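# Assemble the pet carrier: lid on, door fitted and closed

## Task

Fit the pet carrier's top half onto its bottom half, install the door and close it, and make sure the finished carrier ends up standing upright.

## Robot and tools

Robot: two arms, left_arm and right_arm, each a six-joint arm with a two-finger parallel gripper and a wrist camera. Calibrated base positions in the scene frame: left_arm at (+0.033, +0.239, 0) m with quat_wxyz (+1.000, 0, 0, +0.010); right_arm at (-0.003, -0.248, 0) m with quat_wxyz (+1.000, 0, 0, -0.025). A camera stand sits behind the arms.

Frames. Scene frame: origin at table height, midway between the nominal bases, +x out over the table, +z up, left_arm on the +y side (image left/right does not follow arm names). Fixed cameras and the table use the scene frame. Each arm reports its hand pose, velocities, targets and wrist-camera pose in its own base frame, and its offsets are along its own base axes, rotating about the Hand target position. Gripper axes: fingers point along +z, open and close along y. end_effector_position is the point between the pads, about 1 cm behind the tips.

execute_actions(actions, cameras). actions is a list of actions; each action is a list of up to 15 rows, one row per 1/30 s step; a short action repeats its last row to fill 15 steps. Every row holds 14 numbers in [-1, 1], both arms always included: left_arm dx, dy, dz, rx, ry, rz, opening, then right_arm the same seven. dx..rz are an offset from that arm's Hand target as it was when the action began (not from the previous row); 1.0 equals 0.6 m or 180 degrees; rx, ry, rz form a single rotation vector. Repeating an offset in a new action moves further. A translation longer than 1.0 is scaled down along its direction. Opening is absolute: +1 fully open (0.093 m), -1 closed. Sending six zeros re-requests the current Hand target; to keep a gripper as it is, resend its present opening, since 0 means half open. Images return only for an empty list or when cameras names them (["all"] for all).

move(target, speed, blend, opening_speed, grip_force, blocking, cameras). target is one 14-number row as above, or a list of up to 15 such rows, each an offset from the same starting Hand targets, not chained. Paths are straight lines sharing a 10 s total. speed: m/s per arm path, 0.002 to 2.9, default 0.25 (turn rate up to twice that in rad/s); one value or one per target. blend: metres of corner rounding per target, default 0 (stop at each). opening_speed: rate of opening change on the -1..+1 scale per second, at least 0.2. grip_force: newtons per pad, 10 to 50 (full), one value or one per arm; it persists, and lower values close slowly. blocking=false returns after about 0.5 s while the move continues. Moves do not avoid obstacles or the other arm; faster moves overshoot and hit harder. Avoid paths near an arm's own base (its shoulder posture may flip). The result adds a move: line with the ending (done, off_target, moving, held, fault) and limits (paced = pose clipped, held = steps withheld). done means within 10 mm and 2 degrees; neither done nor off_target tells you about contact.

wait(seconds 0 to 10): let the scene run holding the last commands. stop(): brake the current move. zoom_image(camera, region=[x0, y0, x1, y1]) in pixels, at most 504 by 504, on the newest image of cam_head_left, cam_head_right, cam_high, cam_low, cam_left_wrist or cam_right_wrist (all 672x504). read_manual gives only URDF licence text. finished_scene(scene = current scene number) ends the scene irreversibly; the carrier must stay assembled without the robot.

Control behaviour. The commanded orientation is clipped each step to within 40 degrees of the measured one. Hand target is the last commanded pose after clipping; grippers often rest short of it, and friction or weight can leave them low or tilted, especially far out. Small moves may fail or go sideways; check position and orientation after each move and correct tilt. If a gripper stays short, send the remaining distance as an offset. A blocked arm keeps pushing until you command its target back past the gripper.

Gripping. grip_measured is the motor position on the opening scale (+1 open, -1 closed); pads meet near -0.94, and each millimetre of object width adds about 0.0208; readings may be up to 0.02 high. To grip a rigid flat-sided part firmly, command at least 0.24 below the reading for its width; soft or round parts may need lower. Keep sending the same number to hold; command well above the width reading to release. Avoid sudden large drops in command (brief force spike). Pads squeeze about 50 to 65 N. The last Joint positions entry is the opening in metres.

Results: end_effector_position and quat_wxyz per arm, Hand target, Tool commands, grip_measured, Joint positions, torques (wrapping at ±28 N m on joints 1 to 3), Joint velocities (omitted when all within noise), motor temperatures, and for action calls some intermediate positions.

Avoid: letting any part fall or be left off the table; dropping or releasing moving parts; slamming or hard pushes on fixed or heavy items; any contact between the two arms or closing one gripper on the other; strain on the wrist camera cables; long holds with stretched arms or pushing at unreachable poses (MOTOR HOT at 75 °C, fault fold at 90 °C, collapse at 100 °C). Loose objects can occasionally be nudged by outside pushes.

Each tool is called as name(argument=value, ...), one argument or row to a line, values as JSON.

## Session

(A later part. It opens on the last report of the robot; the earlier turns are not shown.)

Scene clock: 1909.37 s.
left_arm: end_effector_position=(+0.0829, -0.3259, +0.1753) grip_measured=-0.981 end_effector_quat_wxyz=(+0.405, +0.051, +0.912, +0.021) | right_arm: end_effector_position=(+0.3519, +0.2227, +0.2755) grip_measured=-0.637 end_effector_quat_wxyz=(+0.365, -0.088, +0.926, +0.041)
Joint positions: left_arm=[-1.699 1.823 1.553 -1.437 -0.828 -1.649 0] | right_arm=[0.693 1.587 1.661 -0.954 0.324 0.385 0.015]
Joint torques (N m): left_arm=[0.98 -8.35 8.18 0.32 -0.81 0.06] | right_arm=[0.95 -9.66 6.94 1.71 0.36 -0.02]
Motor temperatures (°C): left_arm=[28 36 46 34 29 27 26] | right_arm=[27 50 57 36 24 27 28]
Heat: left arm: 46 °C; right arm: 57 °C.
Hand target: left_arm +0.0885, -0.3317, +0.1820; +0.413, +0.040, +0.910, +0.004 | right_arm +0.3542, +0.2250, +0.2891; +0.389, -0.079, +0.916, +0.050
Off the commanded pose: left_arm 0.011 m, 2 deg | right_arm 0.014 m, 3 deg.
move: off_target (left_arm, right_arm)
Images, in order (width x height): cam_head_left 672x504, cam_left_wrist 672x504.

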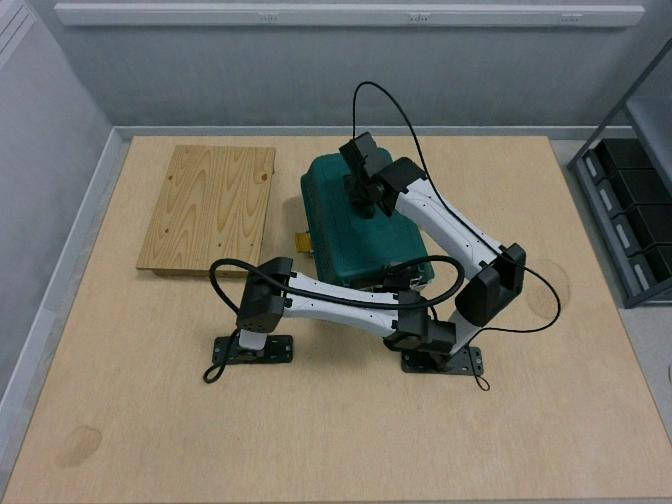

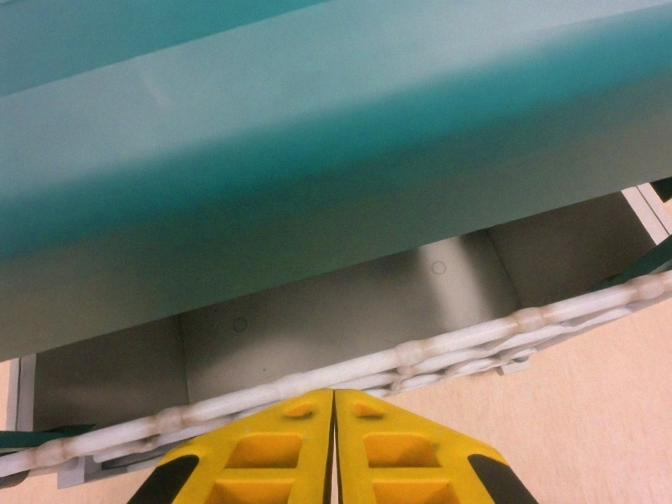

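move(
  target=[0,0,0,0,0,0,-1,-0.016,0.002,-0.004,0,-0.008,0.008,-0.95],
  speed=0.06,
  cameras=["cam_left_wrist","cam_head_left"],
)

zoom_image(
  camera="cam_left_wrist",
  region=[470, 180, 672, 380],
)

zoom_image(
  camera="cam_left_wrist",
  region=[0, 340, 202, 500],
)

zoom_image(
  camera="cam_head_left",
  region=[370, 240, 450, 310],
)

Scene clock: 1959.03 s.
left_arm: end_effector_position=(+0.0827, -0.3270, +0.1752) grip_measured=-0.981 end_effector_quat_wxyz=(+0.405, +0.050, +0.913, +0.018) | right_arm: end_effector_position=(+0.3482, +0.2257, +0.2660) grip_measured=-0.637 end_effector_quat_wxyz=(+0.373, -0.094, +0.922, +0.041)
Joint positions: left_arm=[-1.699 1.823 1.553 -1.431 -0.828 -1.647 0] | right_arm=[0.711 1.559 1.583 -0.891 0.34 0.381 0.015]
Joint torques (N m): left_arm=[0.98 -8.36 8.18 0.29 -0.81 0.12] | right_arm=[1.24 -11.56 6.91 1.62 0.31 -0.13]
Heat: left arm: 45 °C; right arm: 54 °C.
Hand target: left_arm +0.0885, -0.3317, +0.1820; +0.413, +0.040, +0.910, +0.004 | right_arm +0.3446, +0.2262, +0.2868; +0.400, -0.092, +0.910, +0.054
Off the commanded pose: left_arm 0.010 m, 2 deg | right_arm 0.021 m, 4 deg.
move: off_target (right_arm)
Images, in order (width x height): cam_head_left 672x504, cam_left_wrist 672x504.

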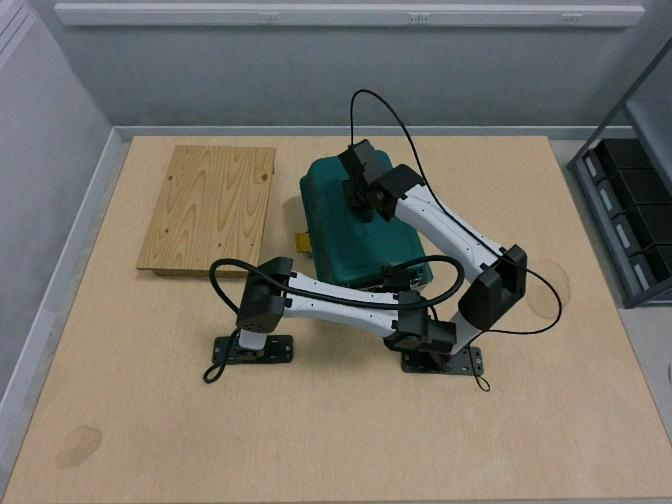

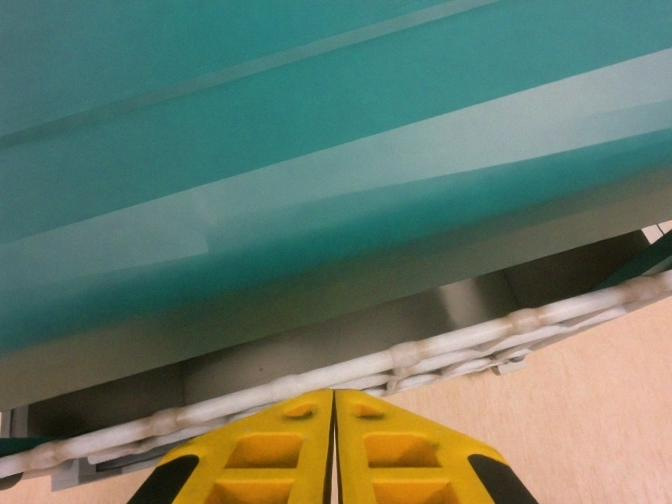

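Scaled by 2.495 from the camera's 672x504 image, which has a finer 960x720 frame.

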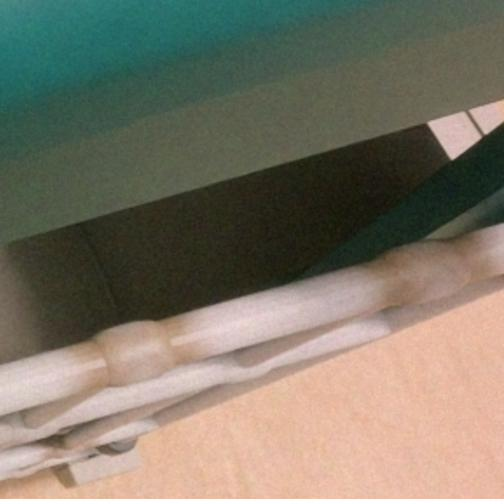

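Scaled by 2.495 from the camera's 672x504 image, which has a finer 960x720 frame.

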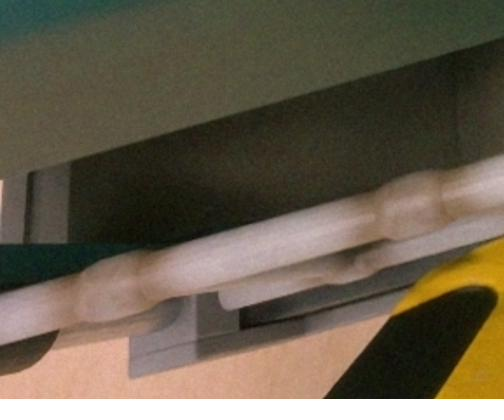

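Scaled by 6.300 from the camera's 672x504 image, which has a finer 960x720 frame.

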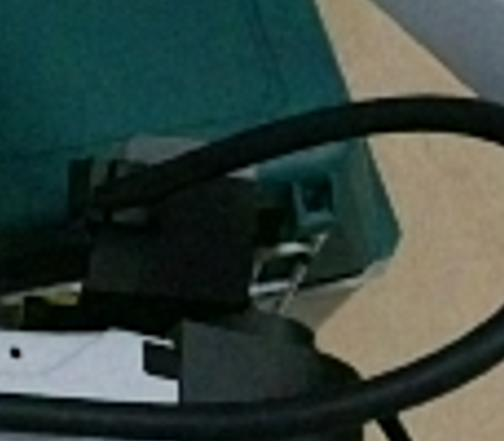

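move(
  target=[0,0,0,0,0,0,-1,-0.014,-0.012,0.004,0,-0.004,0.0,-0.95],
  speed=0.06,
  cameras=["cam_left_wrist","cam_head_left"],
)

zoom_image(
  camera="cam_left_wrist",
  region=[470, 180, 672, 380],
)

zoom_image(
  camera="cam_left_wrist",
  region=[0, 340, 202, 500],
)

zoom_image(
  camera="cam_head_left",
  region=[370, 240, 450, 310],
)

Scene clock: 1971.80 s.
left_arm: end_effector_position=(+0.0827, -0.3271, +0.1751) grip_measured=-0.981 end_effector_quat_wxyz=(+0.405, +0.050, +0.913, +0.018) | right_arm: end_effector_position=(+0.3437, +0.2222, +0.2733) grip_measured=-0.637 end_effector_quat_wxyz=(+0.389, -0.091, +0.915, +0.048)
Joint positions: left_arm=[-1.699 1.823 1.553 -1.43 -0.828 -1.647 0] | right_arm=[0.714 1.514 1.545 -0.858 0.347 0.379 0.015]
Joint torques (N m): left_arm=[0.98 -8.36 8.18 0.28 -0.81 0.12] | right_arm=[1.21 -11.15 6.75 1.42 0.32 -0.16]
Heat: left arm: 45 °C; right arm: 54 °C.
Hand target: left_arm +0.0885, -0.3317, +0.1820; +0.413, +0.040, +0.910, +0.004 | right_arm +0.3363, +0.2189, +0.2891; +0.406, -0.092, +0.908, +0.054
Off the commanded pose: left_arm 0.010 m, 2 deg | right_arm 0.018 m, 2 deg.
move: off_target (right_arm)
Images, in order (width x height): cam_head_left 672x504, cam_left_wrist 672x504.

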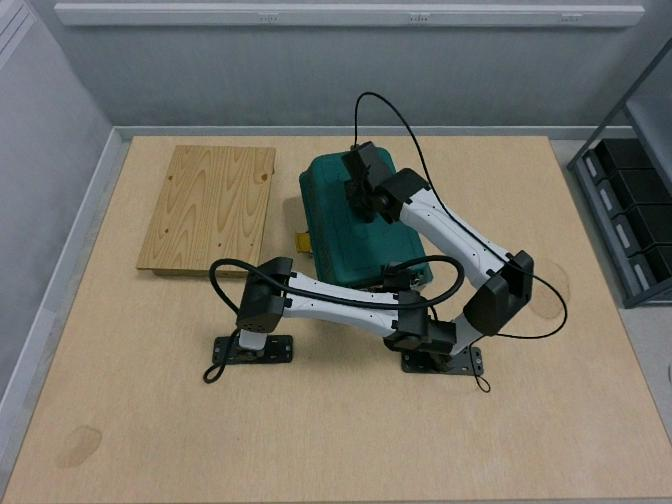

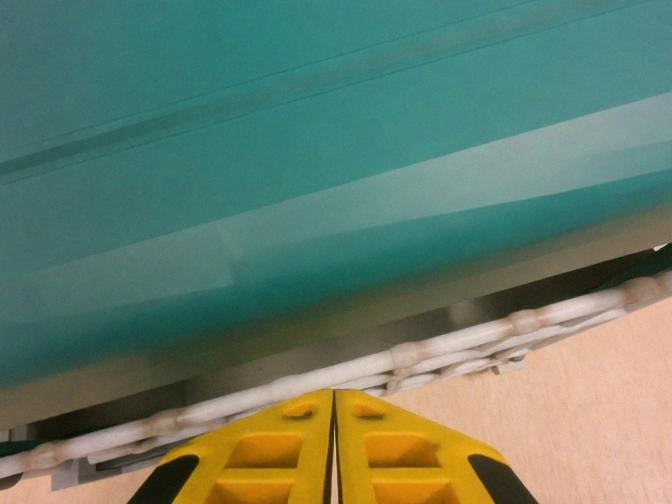

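Scaled by 2.495 from the camera's 672x504 image, which has a finer 960x720 frame.

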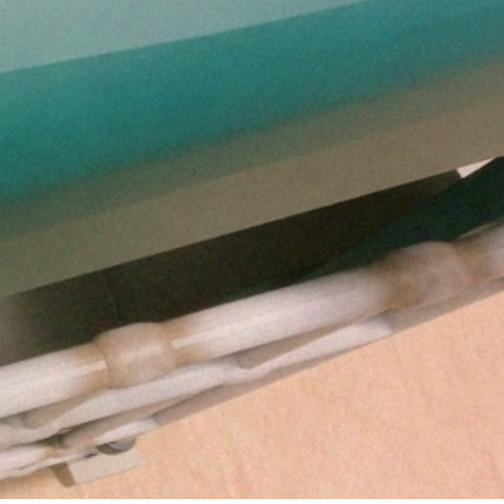

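Scaled by 2.495 from the camera's 672x504 image, which has a finer 960x720 frame.

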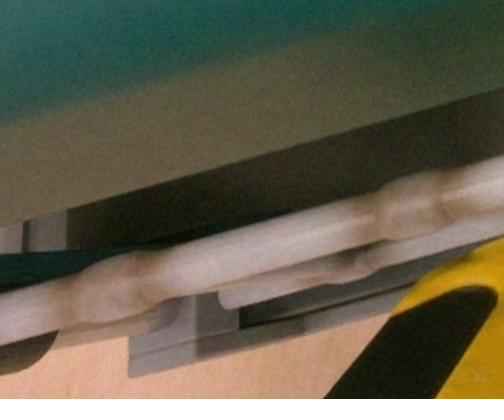

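Scaled by 6.300 from the camera's 672x504 image, which has a finer 960x720 frame.

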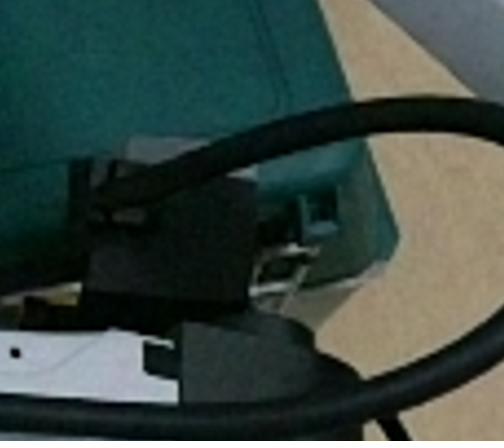

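move(
  target=[0,0,0,0,0,0,-1,-0.008,-0.008,-0.008,0,0,0.0,-0.95],
  speed=0.06,
  cameras=["cam_left_wrist","cam_head_left","cam_low"],
)

zoom_image(
  camera="cam_left_wrist",
  region=[470, 180, 672, 380],
)

zoom_image(
  camera="cam_left_wrist",
  region=[0, 340, 202, 500],
)

zoom_image(
  camera="cam_head_left",
  region=[390, 255, 430, 295],
)

zoom_image(
  camera="cam_low",
  region=[290, 190, 430, 310],
)

Scene clock: 1987.83 s.
left_arm: end_effector_position=(+0.0826, -0.3270, +0.1750) grip_measured=-0.981 end_effector_quat_wxyz=(+0.405, +0.050, +0.913, +0.018) | right_arm: end_effector_position=(+0.3423, +0.2205, +0.2745) grip_measured=-0.637 end_effector_quat_wxyz=(+0.400, -0.089, +0.910, +0.054)
Joint positions: left_arm=[-1.699 1.823 1.553 -1.43 -0.826 -1.647 0] | right_arm=[0.714 1.485 1.503 -0.818 0.35 0.376 0.015]
Joint torques (N m): left_arm=[0.98 -8.36 8.17 0.28 -0.82 0.12] | right_arm=[1.07 -10.93 6.32 1.24 0.28 -0.14]
Heat: left arm: 45 °C; right arm: 53 °C.
Hand target: left_arm +0.0885, -0.3317, +0.1820; +0.414, +0.040, +0.910, +0.004 | right_arm +0.3315, +0.2141, +0.2843; +0.406, -0.092, +0.908, +0.054
Off the commanded pose: left_arm 0.010 m, 2 deg | right_arm 0.016 m, 1 deg.
move: off_target (right_arm)
Images, in order (width x height): cam_head_left 672x504, cam_low 672x504, cam_left_wrist 672x504.

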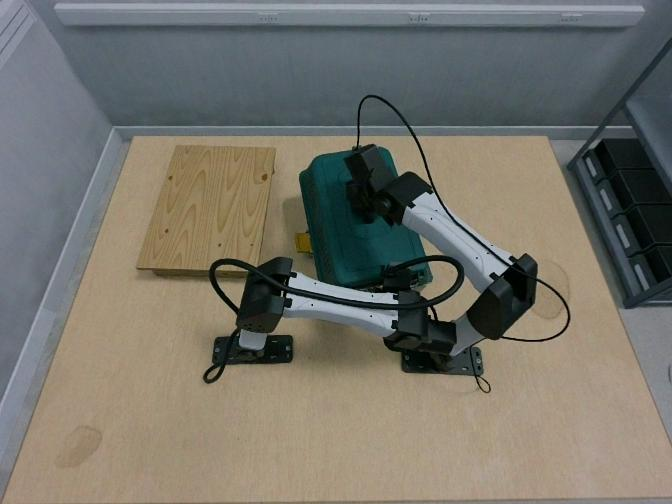

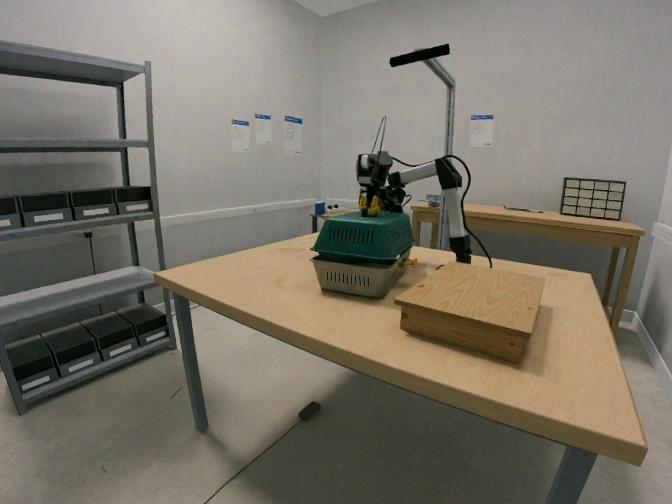

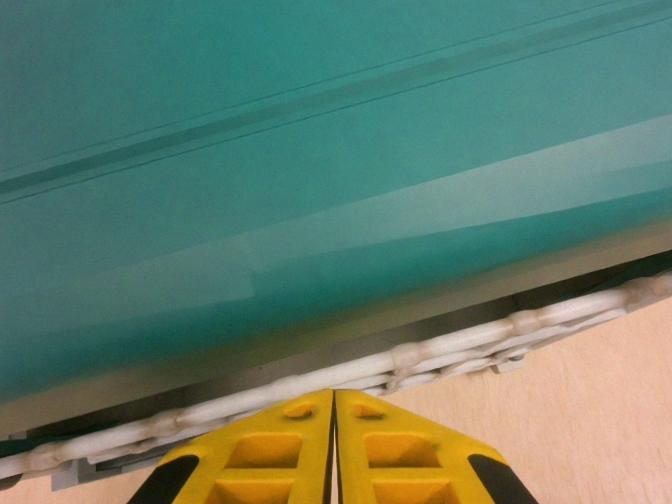

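Scaled by 2.495 from the camera's 672x504 image, which has a finer 960x720 frame.

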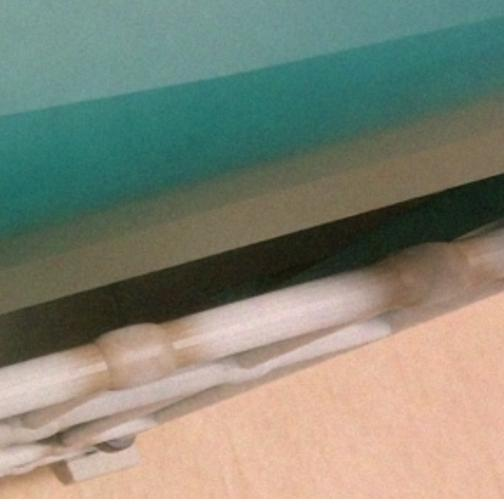

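Scaled by 2.495 from the camera's 672x504 image, which has a finer 960x720 frame.

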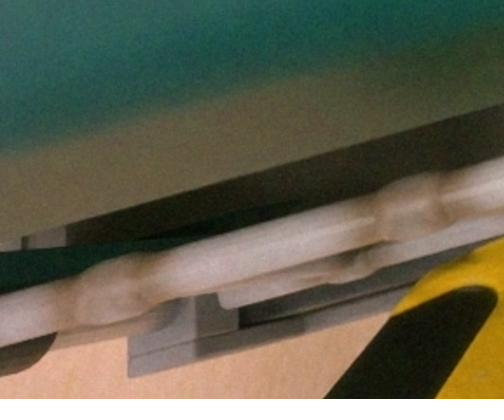

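Scaled by 12.600 from the camera's 672x504 image, which has a finer 960x720 frame.

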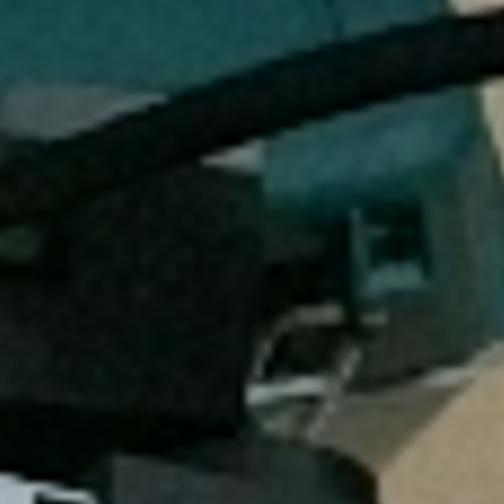

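Scaled by 3.600 from the camera's 672x504 image, which has a finer 960x720 frame.

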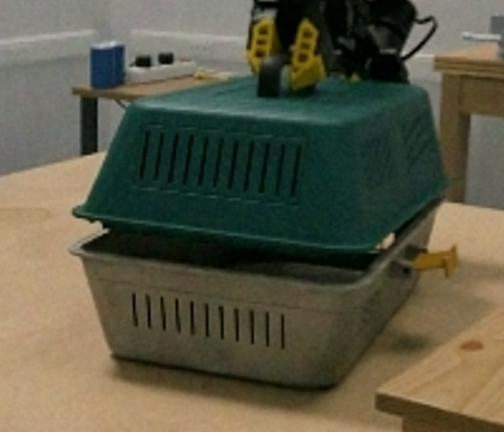

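move(
  target=[0,0,0,0,0,0,-1,-0.004,-0.001,-0.016,0,0.006,0.0,-0.95],
  speed=0.06,
  cameras=["cam_left_wrist","cam_head_left","cam_low"],
)

zoom_image(
  camera="cam_head_left",
  region=[390, 255, 430, 295],
)

zoom_image(
  camera="cam_low",
  region=[290, 190, 430, 310],
)

Scene clock: 2003.10 s.
left_arm: end_effector_position=(+0.0825, -0.3271, +0.1749) grip_measured=-0.981 end_effector_quat_wxyz=(+0.404, +0.050, +0.913, +0.018) | right_arm: end_effector_position=(+0.3426, +0.2206, +0.2683) grip_measured=-0.637 end_effector_quat_wxyz=(+0.400, -0.089, +0.911, +0.054)
Joint positions: left_arm=[-1.699 1.823 1.553 -1.43 -0.826 -1.647 0] | right_arm=[0.714 1.481 1.475 -0.794 0.351 0.376 0.015]
Joint torques (N m): left_arm=[0.98 -8.36 8.18 0.28 -0.83 0.12] | right_arm=[0.96 -11.06 6.2 1.11 0.19 -0.05]
Motor temperatures (°C): left_arm=[28 38 45 32 30 27 26] | right_arm=[27 56 54 34 24 27 28]
Heat: left arm: 45 °C; right arm: 56 °C.
Hand target: left_arm +0.0885, -0.3317, +0.1820; +0.413, +0.040, +0.910, +0.004 | right_arm +0.3291, +0.2135, +0.2747; +0.398, -0.091, +0.911, +0.055
Off the commanded pose: left_arm 0.010 m, 2 deg | right_arm 0.017 m, 0 deg.
move: off_target (right_arm)
Images, in order (width x height): cam_head_left 672x504, cam_low 672x504, cam_left_wrist 672x504.

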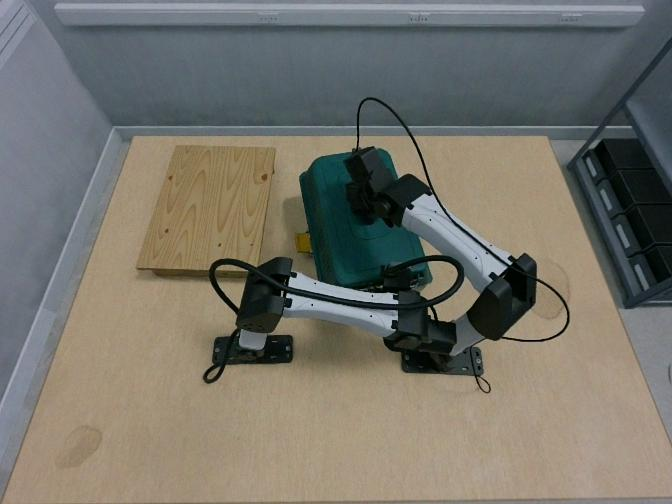

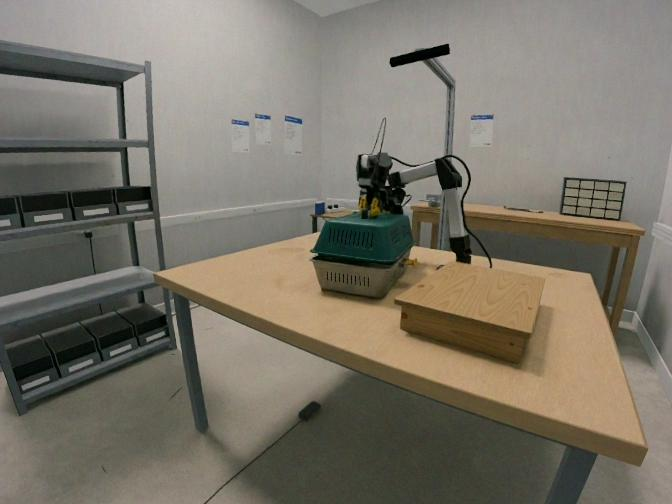

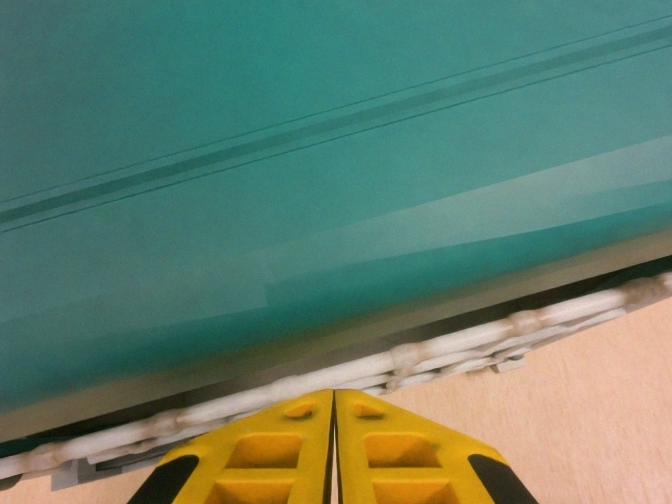

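Scaled by 12.600 from the camera's 672x504 image, which has a finer 960x720 frame.

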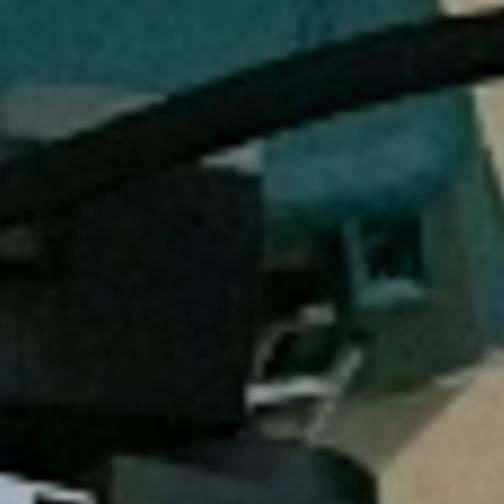

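Scaled by 3.600 from the camera's 672x504 image, which has a finer 960x720 frame.

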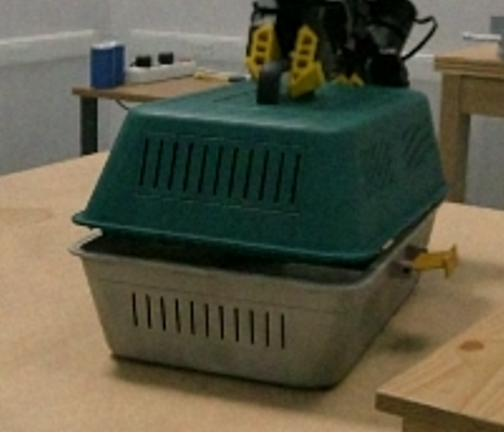

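move(
  target=[0,0,0,0,0,0,-1,-0.003,-0.001,-0.014,0,0.004,0.0,-0.95],
  speed=0.06,
  cameras=["cam_left_wrist","cam_head_left","cam_low"],
)

zoom_image(
  camera="cam_head_left",
  region=[390, 255, 430, 295],
)

zoom_image(
  camera="cam_low",
  region=[290, 190, 430, 310],
)

Scene clock: 2014.03 s.
left_arm: end_effector_position=(+0.0819, -0.3272, +0.1749) grip_measured=-0.981 end_effector_quat_wxyz=(+0.404, +0.050, +0.913, +0.018) | right_arm: end_effector_position=(+0.3424, +0.2203, +0.2668) grip_measured=-0.637 end_effector_quat_wxyz=(+0.405, -0.088, +0.908, +0.057)
Joint positions: left_arm=[-1.701 1.823 1.553 -1.43 -0.825 -1.647 0] | right_arm=[0.714 1.469 1.45 -0.769 0.351 0.376 0.015]
Joint torques (N m): left_arm=[1.14 -8.36 8.18 0.28 -0.84 0.11] | right_arm=[0.9 -10.47 5.81 1 0.13 0.01]
Motor temperatures (°C): left_arm=[28 38 44 32 30 27 26] | right_arm=[27 55 54 33 24 27 28]
Heat: left arm: 44 °C; right arm: 55 °C.
Hand target: left_arm +0.0885, -0.3317, +0.1820; +0.414, +0.040, +0.910, +0.004 | right_arm +0.3273, +0.2129, +0.2664; +0.392, -0.091, +0.914, +0.055
Off the commanded pose: left_arm 0.011 m, 2 deg | right_arm 0.017 m, 2 deg.
move: off_target (left_arm, right_arm)
Images, in order (width x height): cam_head_left 672x504, cam_low 672x504, cam_left_wrist 672x504.

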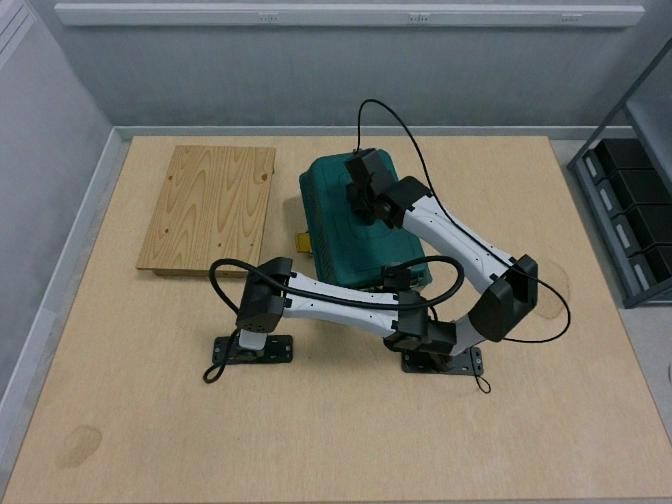

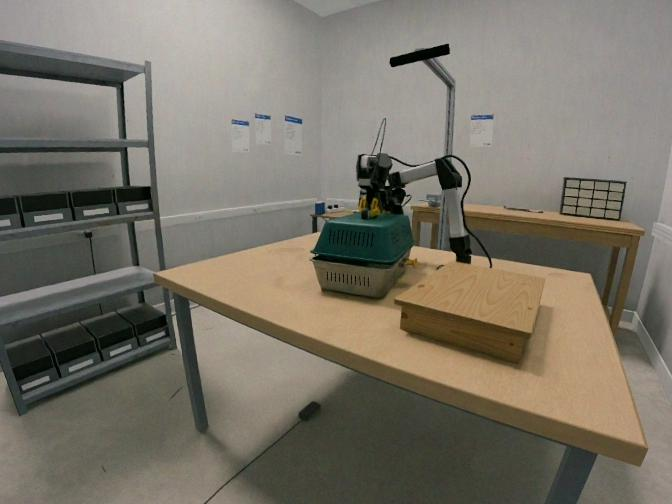

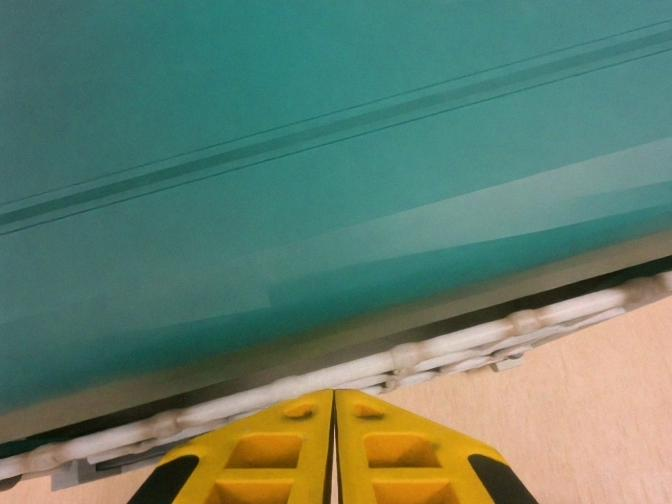

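Scaled by 12.600 from the camera's 672x504 image, which has a finer 960x720 frame.

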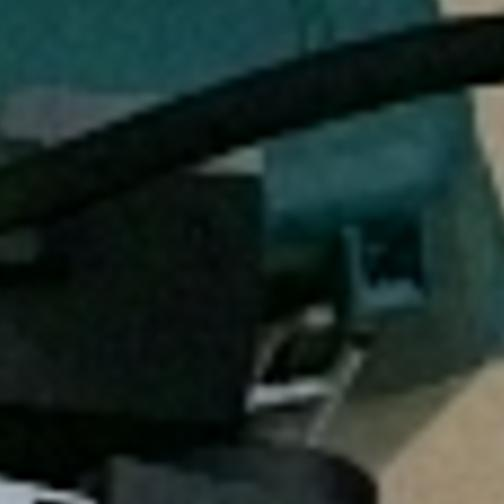

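Scaled by 3.600 from the camera's 672x504 image, which has a finer 960x720 frame.

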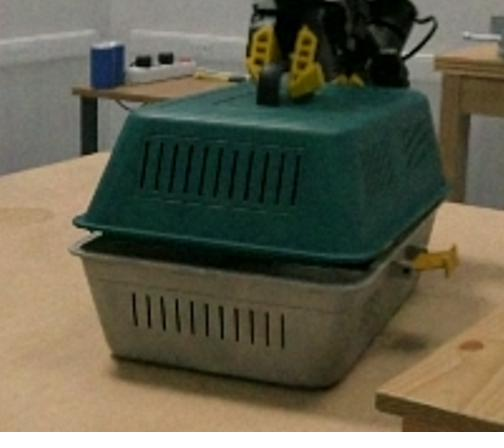

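move(
  target=[0,0,0,0,0,0,-1,-0.002,0.001,-0.016,0,0.006,0.0,-0.95],
  speed=0.06,
  cameras=["cam_left_wrist","cam_head_left","cam_low"],
)

zoom_image(
  camera="cam_head_left",
  region=[390, 255, 430, 295],
)

zoom_image(
  camera="cam_low",
  region=[290, 190, 430, 310],
)

Scene clock: 2021.70 s.
left_arm: end_effector_position=(+0.0819, -0.3272, +0.1749) grip_measured=-0.981 end_effector_quat_wxyz=(+0.404, +0.050, +0.913, +0.018) | right_arm: end_effector_position=(+0.3430, +0.2207, +0.2653) grip_measured=-0.637 end_effector_quat_wxyz=(+0.409, -0.087, +0.907, +0.059)
Joint positions: left_arm=[-1.701 1.823 1.553 -1.43 -0.825 -1.647 0] | right_arm=[0.714 1.464 1.432 -0.747 0.351 0.376 0.015]
Joint torques (N m): left_arm=[1.14 -8.36 8.18 0.28 -0.84 0.11] | right_arm=[0.85 -9.73 5.24 0.9 0.04 0.1]
Heat: left arm: 44 °C; right arm: 54 °C.
Hand target: left_arm +0.0885, -0.3317, +0.1820; +0.414, +0.040, +0.910, +0.004 | right_arm +0.3261, +0.2135, +0.2568; +0.383, -0.090, +0.918, +0.056
Off the commanded pose: left_arm 0.011 m, 2 deg | right_arm 0.020 m, 3 deg.
move: off_target (left_arm, right_arm)
Images, in order (width x height): cam_head_left 672x504, cam_low 672x504, cam_left_wrist 672x504.

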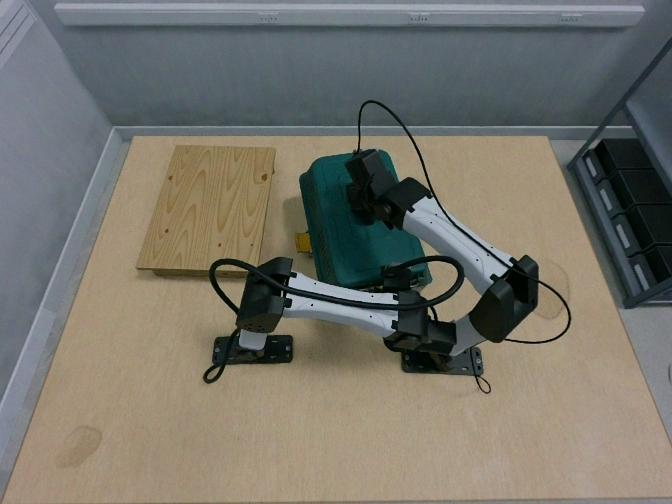

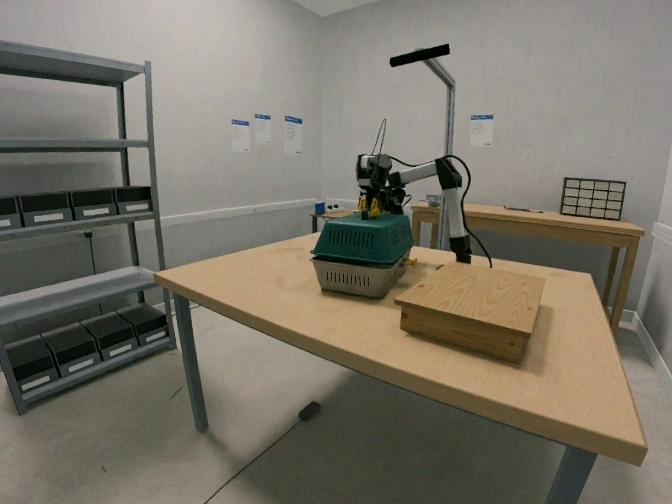

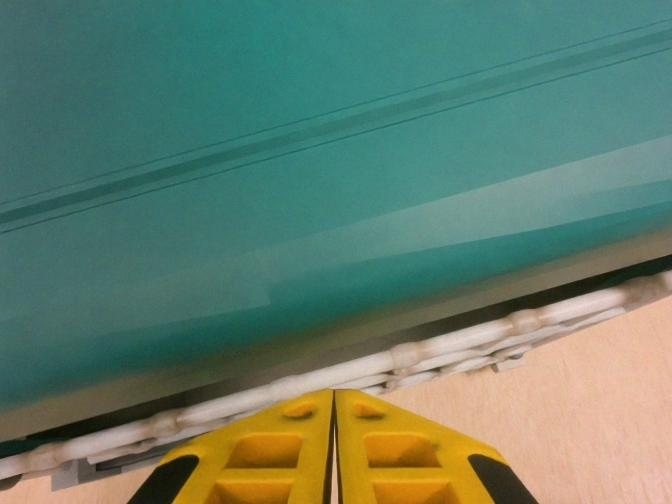

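Scaled by 12.600 from the camera's 672x504 image, which has a finer 960x720 frame.

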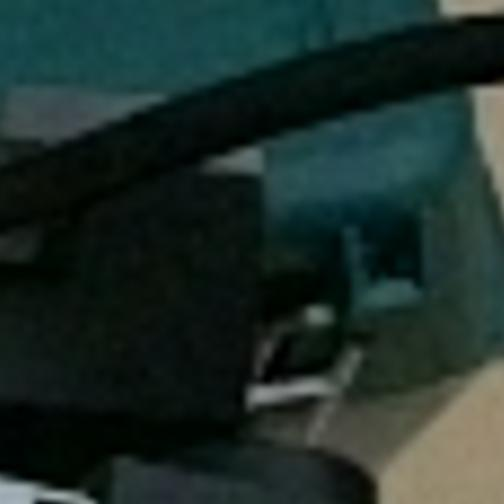

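Scaled by 3.600 from the camera's 672x504 image, which has a finer 960x720 frame.

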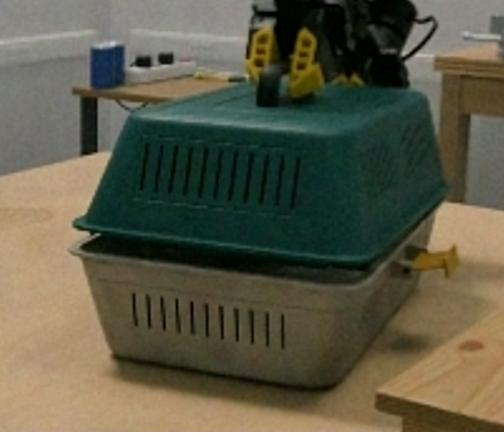

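move(
  target=[-0.006,0,0,0,0,0,-1,0.003,0.001,-0.012,0,0.01,0.0,-0.95],
  speed=0.06,
  cameras=["cam_left_wrist","cam_head_left","cam_head_right","cam_low","cam_high"],
)

zoom_image(
  camera="cam_head_left",
  region=[390, 255, 430, 295],
)

zoom_image(
  camera="cam_low",
  region=[290, 190, 430, 310],
)

zoom_image(
  camera="cam_high",
  region=[250, 220, 500, 400],
)

zoom_image(
  camera="cam_head_right",
  region=[370, 250, 440, 320],
)

Scene clock: 2053.27 s.
left_arm: end_effector_position=(+0.0819, -0.3272, +0.1749) grip_measured=-0.981 end_effector_quat_wxyz=(+0.404, +0.050, +0.913, +0.018) | right_arm: end_effector_position=(+0.3431, +0.2206, +0.2652) grip_measured=-0.637 end_effector_quat_wxyz=(+0.408, -0.087, +0.907, +0.060)
Joint positions: left_arm=[-1.701 1.823 1.553 -1.43 -0.825 -1.647 0] | right_arm=[0.713 1.464 1.432 -0.747 0.349 0.376 0.015]
Joint torques (N m): left_arm=[0.06 -7.91 8.76 0.13 -0.82 -0.04] | right_arm=[0.1 -8.13 5.94 0.76 -0.13 0.18]
Heat: left arm: 44 °C; right arm: 53 °C.
Hand target: left_arm +0.0849, -0.3317, +0.1820; +0.414, +0.040, +0.910, +0.004 | right_arm +0.3279, +0.2141, +0.2496; +0.369, -0.089, +0.923, +0.057
Off the commanded pose: left_arm 0.009 m, 2 deg | right_arm 0.023 m, 5 deg.
move: off_target (right_arm)
Images, in order (width x height): cam_head_left 672x504, cam_head_right 672x504, cam_high 672x504, cam_low 672x504, cam_left_wrist 672x504.

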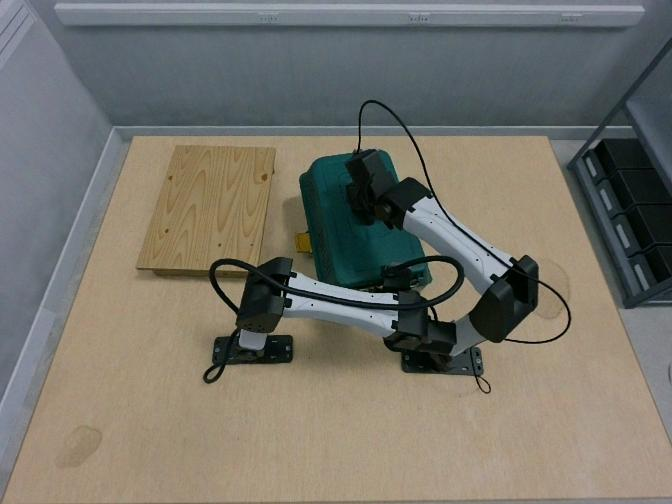

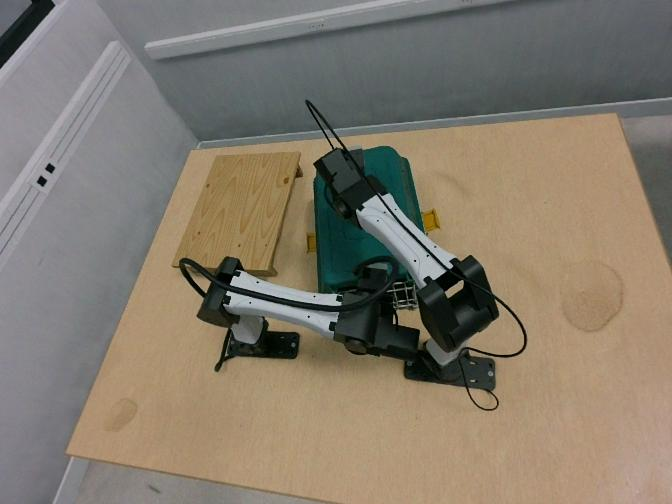

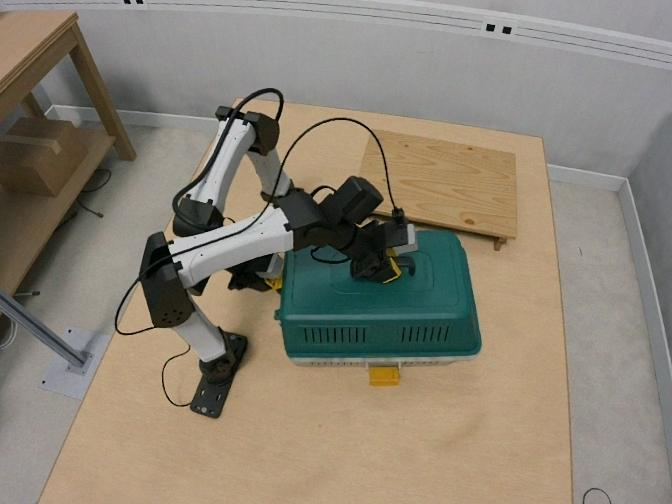

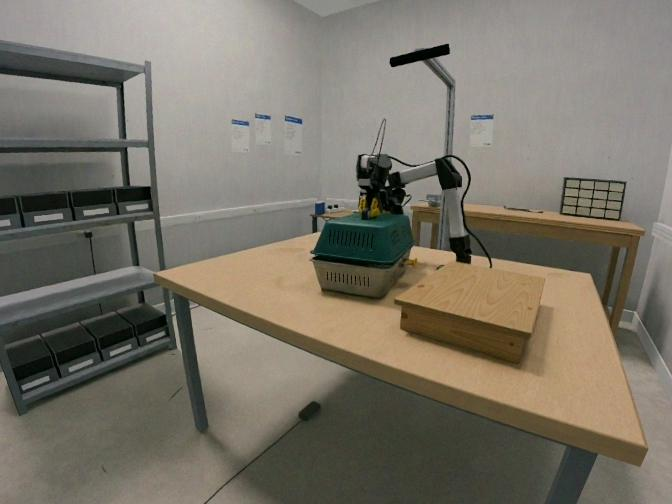

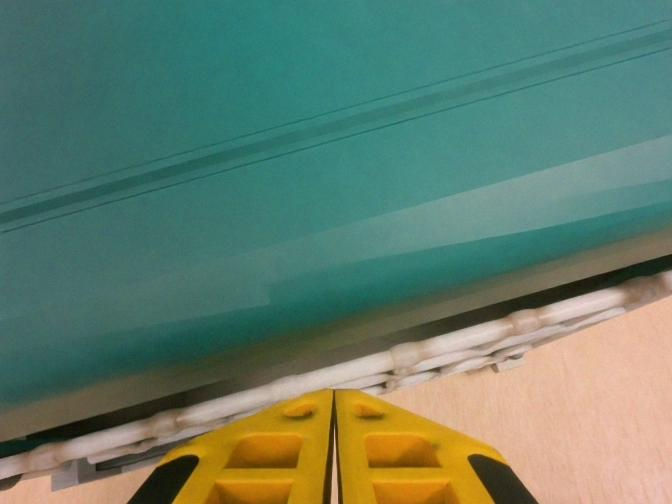

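Scaled by 12.600 from the camera's 672x504 image, which has a finer 960x720 frame.

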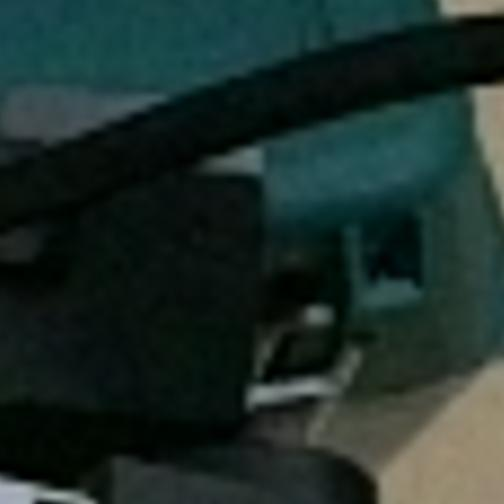

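Scaled by 3.600 from the camera's 672x504 image, which has a finer 960x720 frame.

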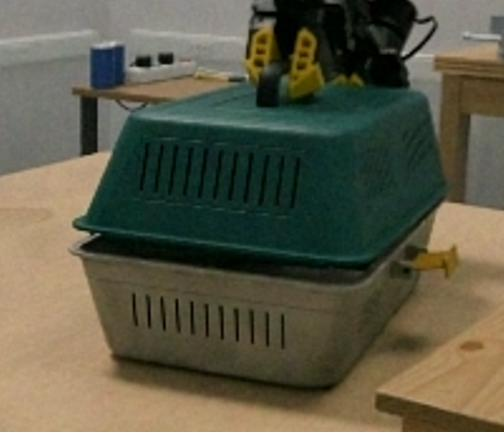

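Scaled by 2.016 from the camera's 672x504 image, which has a finer 960x720 frame.

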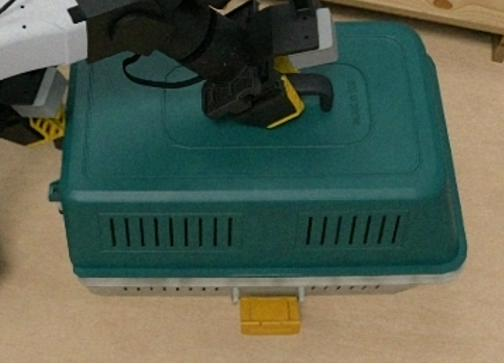

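Scaled by 7.200 from the camera's 672x504 image, which has a finer 960x720 frame.

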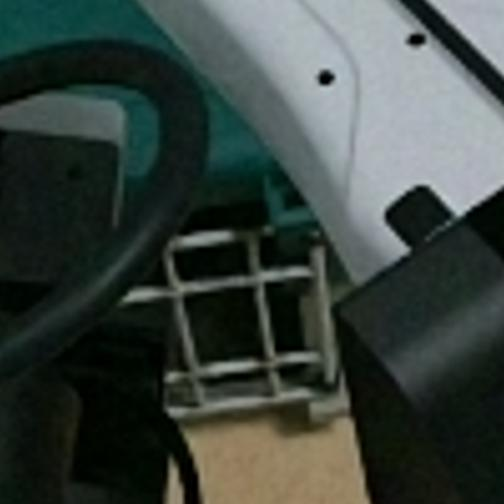

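move(
  target=[
    [0,0,0,0,0,0,-1,-0.003,-0.002,0.03,0,-0.016,0.0,-0.95],
    [0,0,0,0,0,0,-1,-0.018,-0.006,0.03,0,-0.016,0.0,-0.95],
  ],
  speed=0.06,
  cameras=["cam_left_wrist","cam_head_left","cam_head_right"],
)

zoom_image(
  camera="cam_head_left",
  region=[390, 255, 430, 295],
)

zoom_image(
  camera="cam_head_right",
  region=[370, 250, 440, 320],
)

Scene clock: 2069.47 s.
left_arm: end_effector_position=(+0.0790, -0.3278, +0.1748) grip_measured=-0.981 end_effector_quat_wxyz=(+0.404, +0.054, +0.913, +0.016) | right_arm: end_effector_position=(+0.3370, +0.2187, +0.2739) grip_measured=-0.637 end_effector_quat_wxyz=(+0.415, -0.087, +0.903, +0.062)
Joint positions: left_arm=[-1.71 1.823 1.553 -1.43 -0.825 -1.647 0] | right_arm=[0.724 1.437 1.432 -0.759 0.359 0.376 0.015]
Joint torques (N m): left_arm=[0.94 -7.92 8.75 0.14 -0.83 -0.04] | right_arm=[1.59 -10 5.64 0.78 0.16 0.13]
Heat: left arm: 44 °C; right arm: 52 °C.
Hand target: left_arm +0.0849, -0.3318, +0.1820; +0.414, +0.040, +0.910, +0.004 | right_arm +0.3170, +0.2105, +0.2675; +0.392, -0.091, +0.914, +0.055
Off the commanded pose: left_arm 0.010 m, 2 deg | right_arm 0.023 m, 3 deg.
move: off_target (right_arm)
Images, in order (width x height): cam_head_left 672x504, cam_head_right 672x504, cam_left_wrist 672x504.

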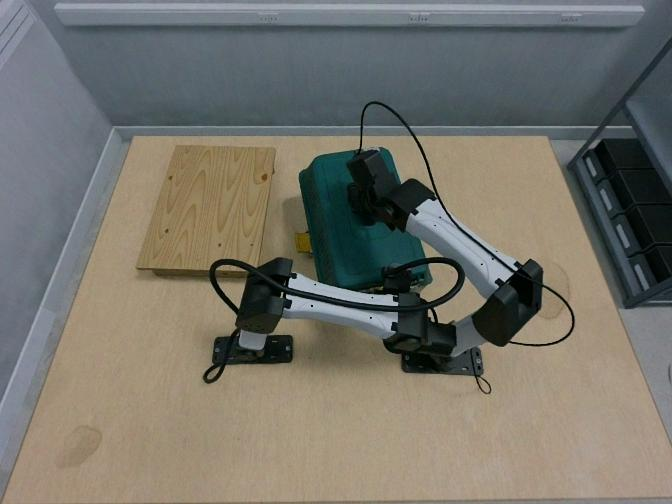

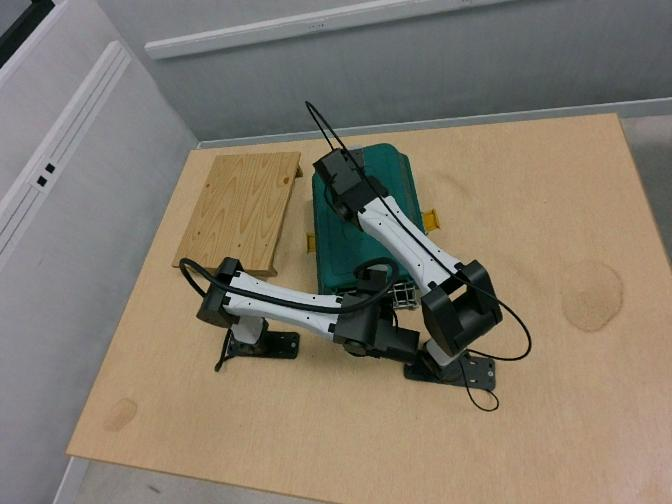

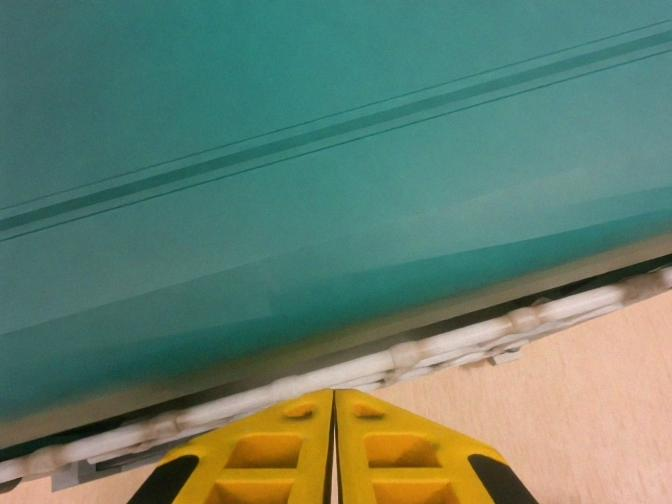

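Scaled by 12.600 from the camera's 672x504 image, which has a finer 960x720 frame.

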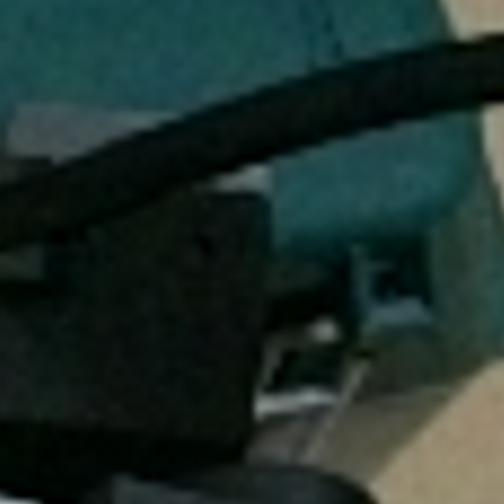

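Scaled by 7.200 from the camera's 672x504 image, which has a finer 960x720 frame.

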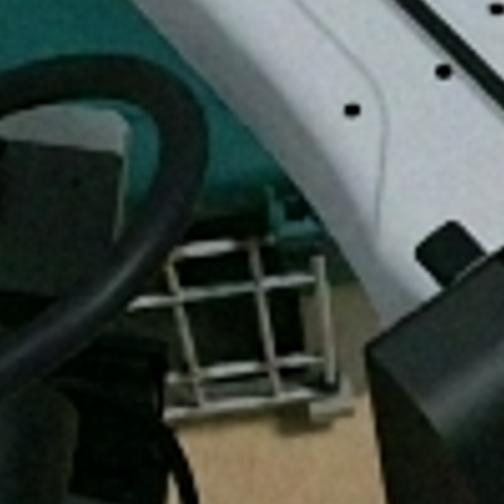

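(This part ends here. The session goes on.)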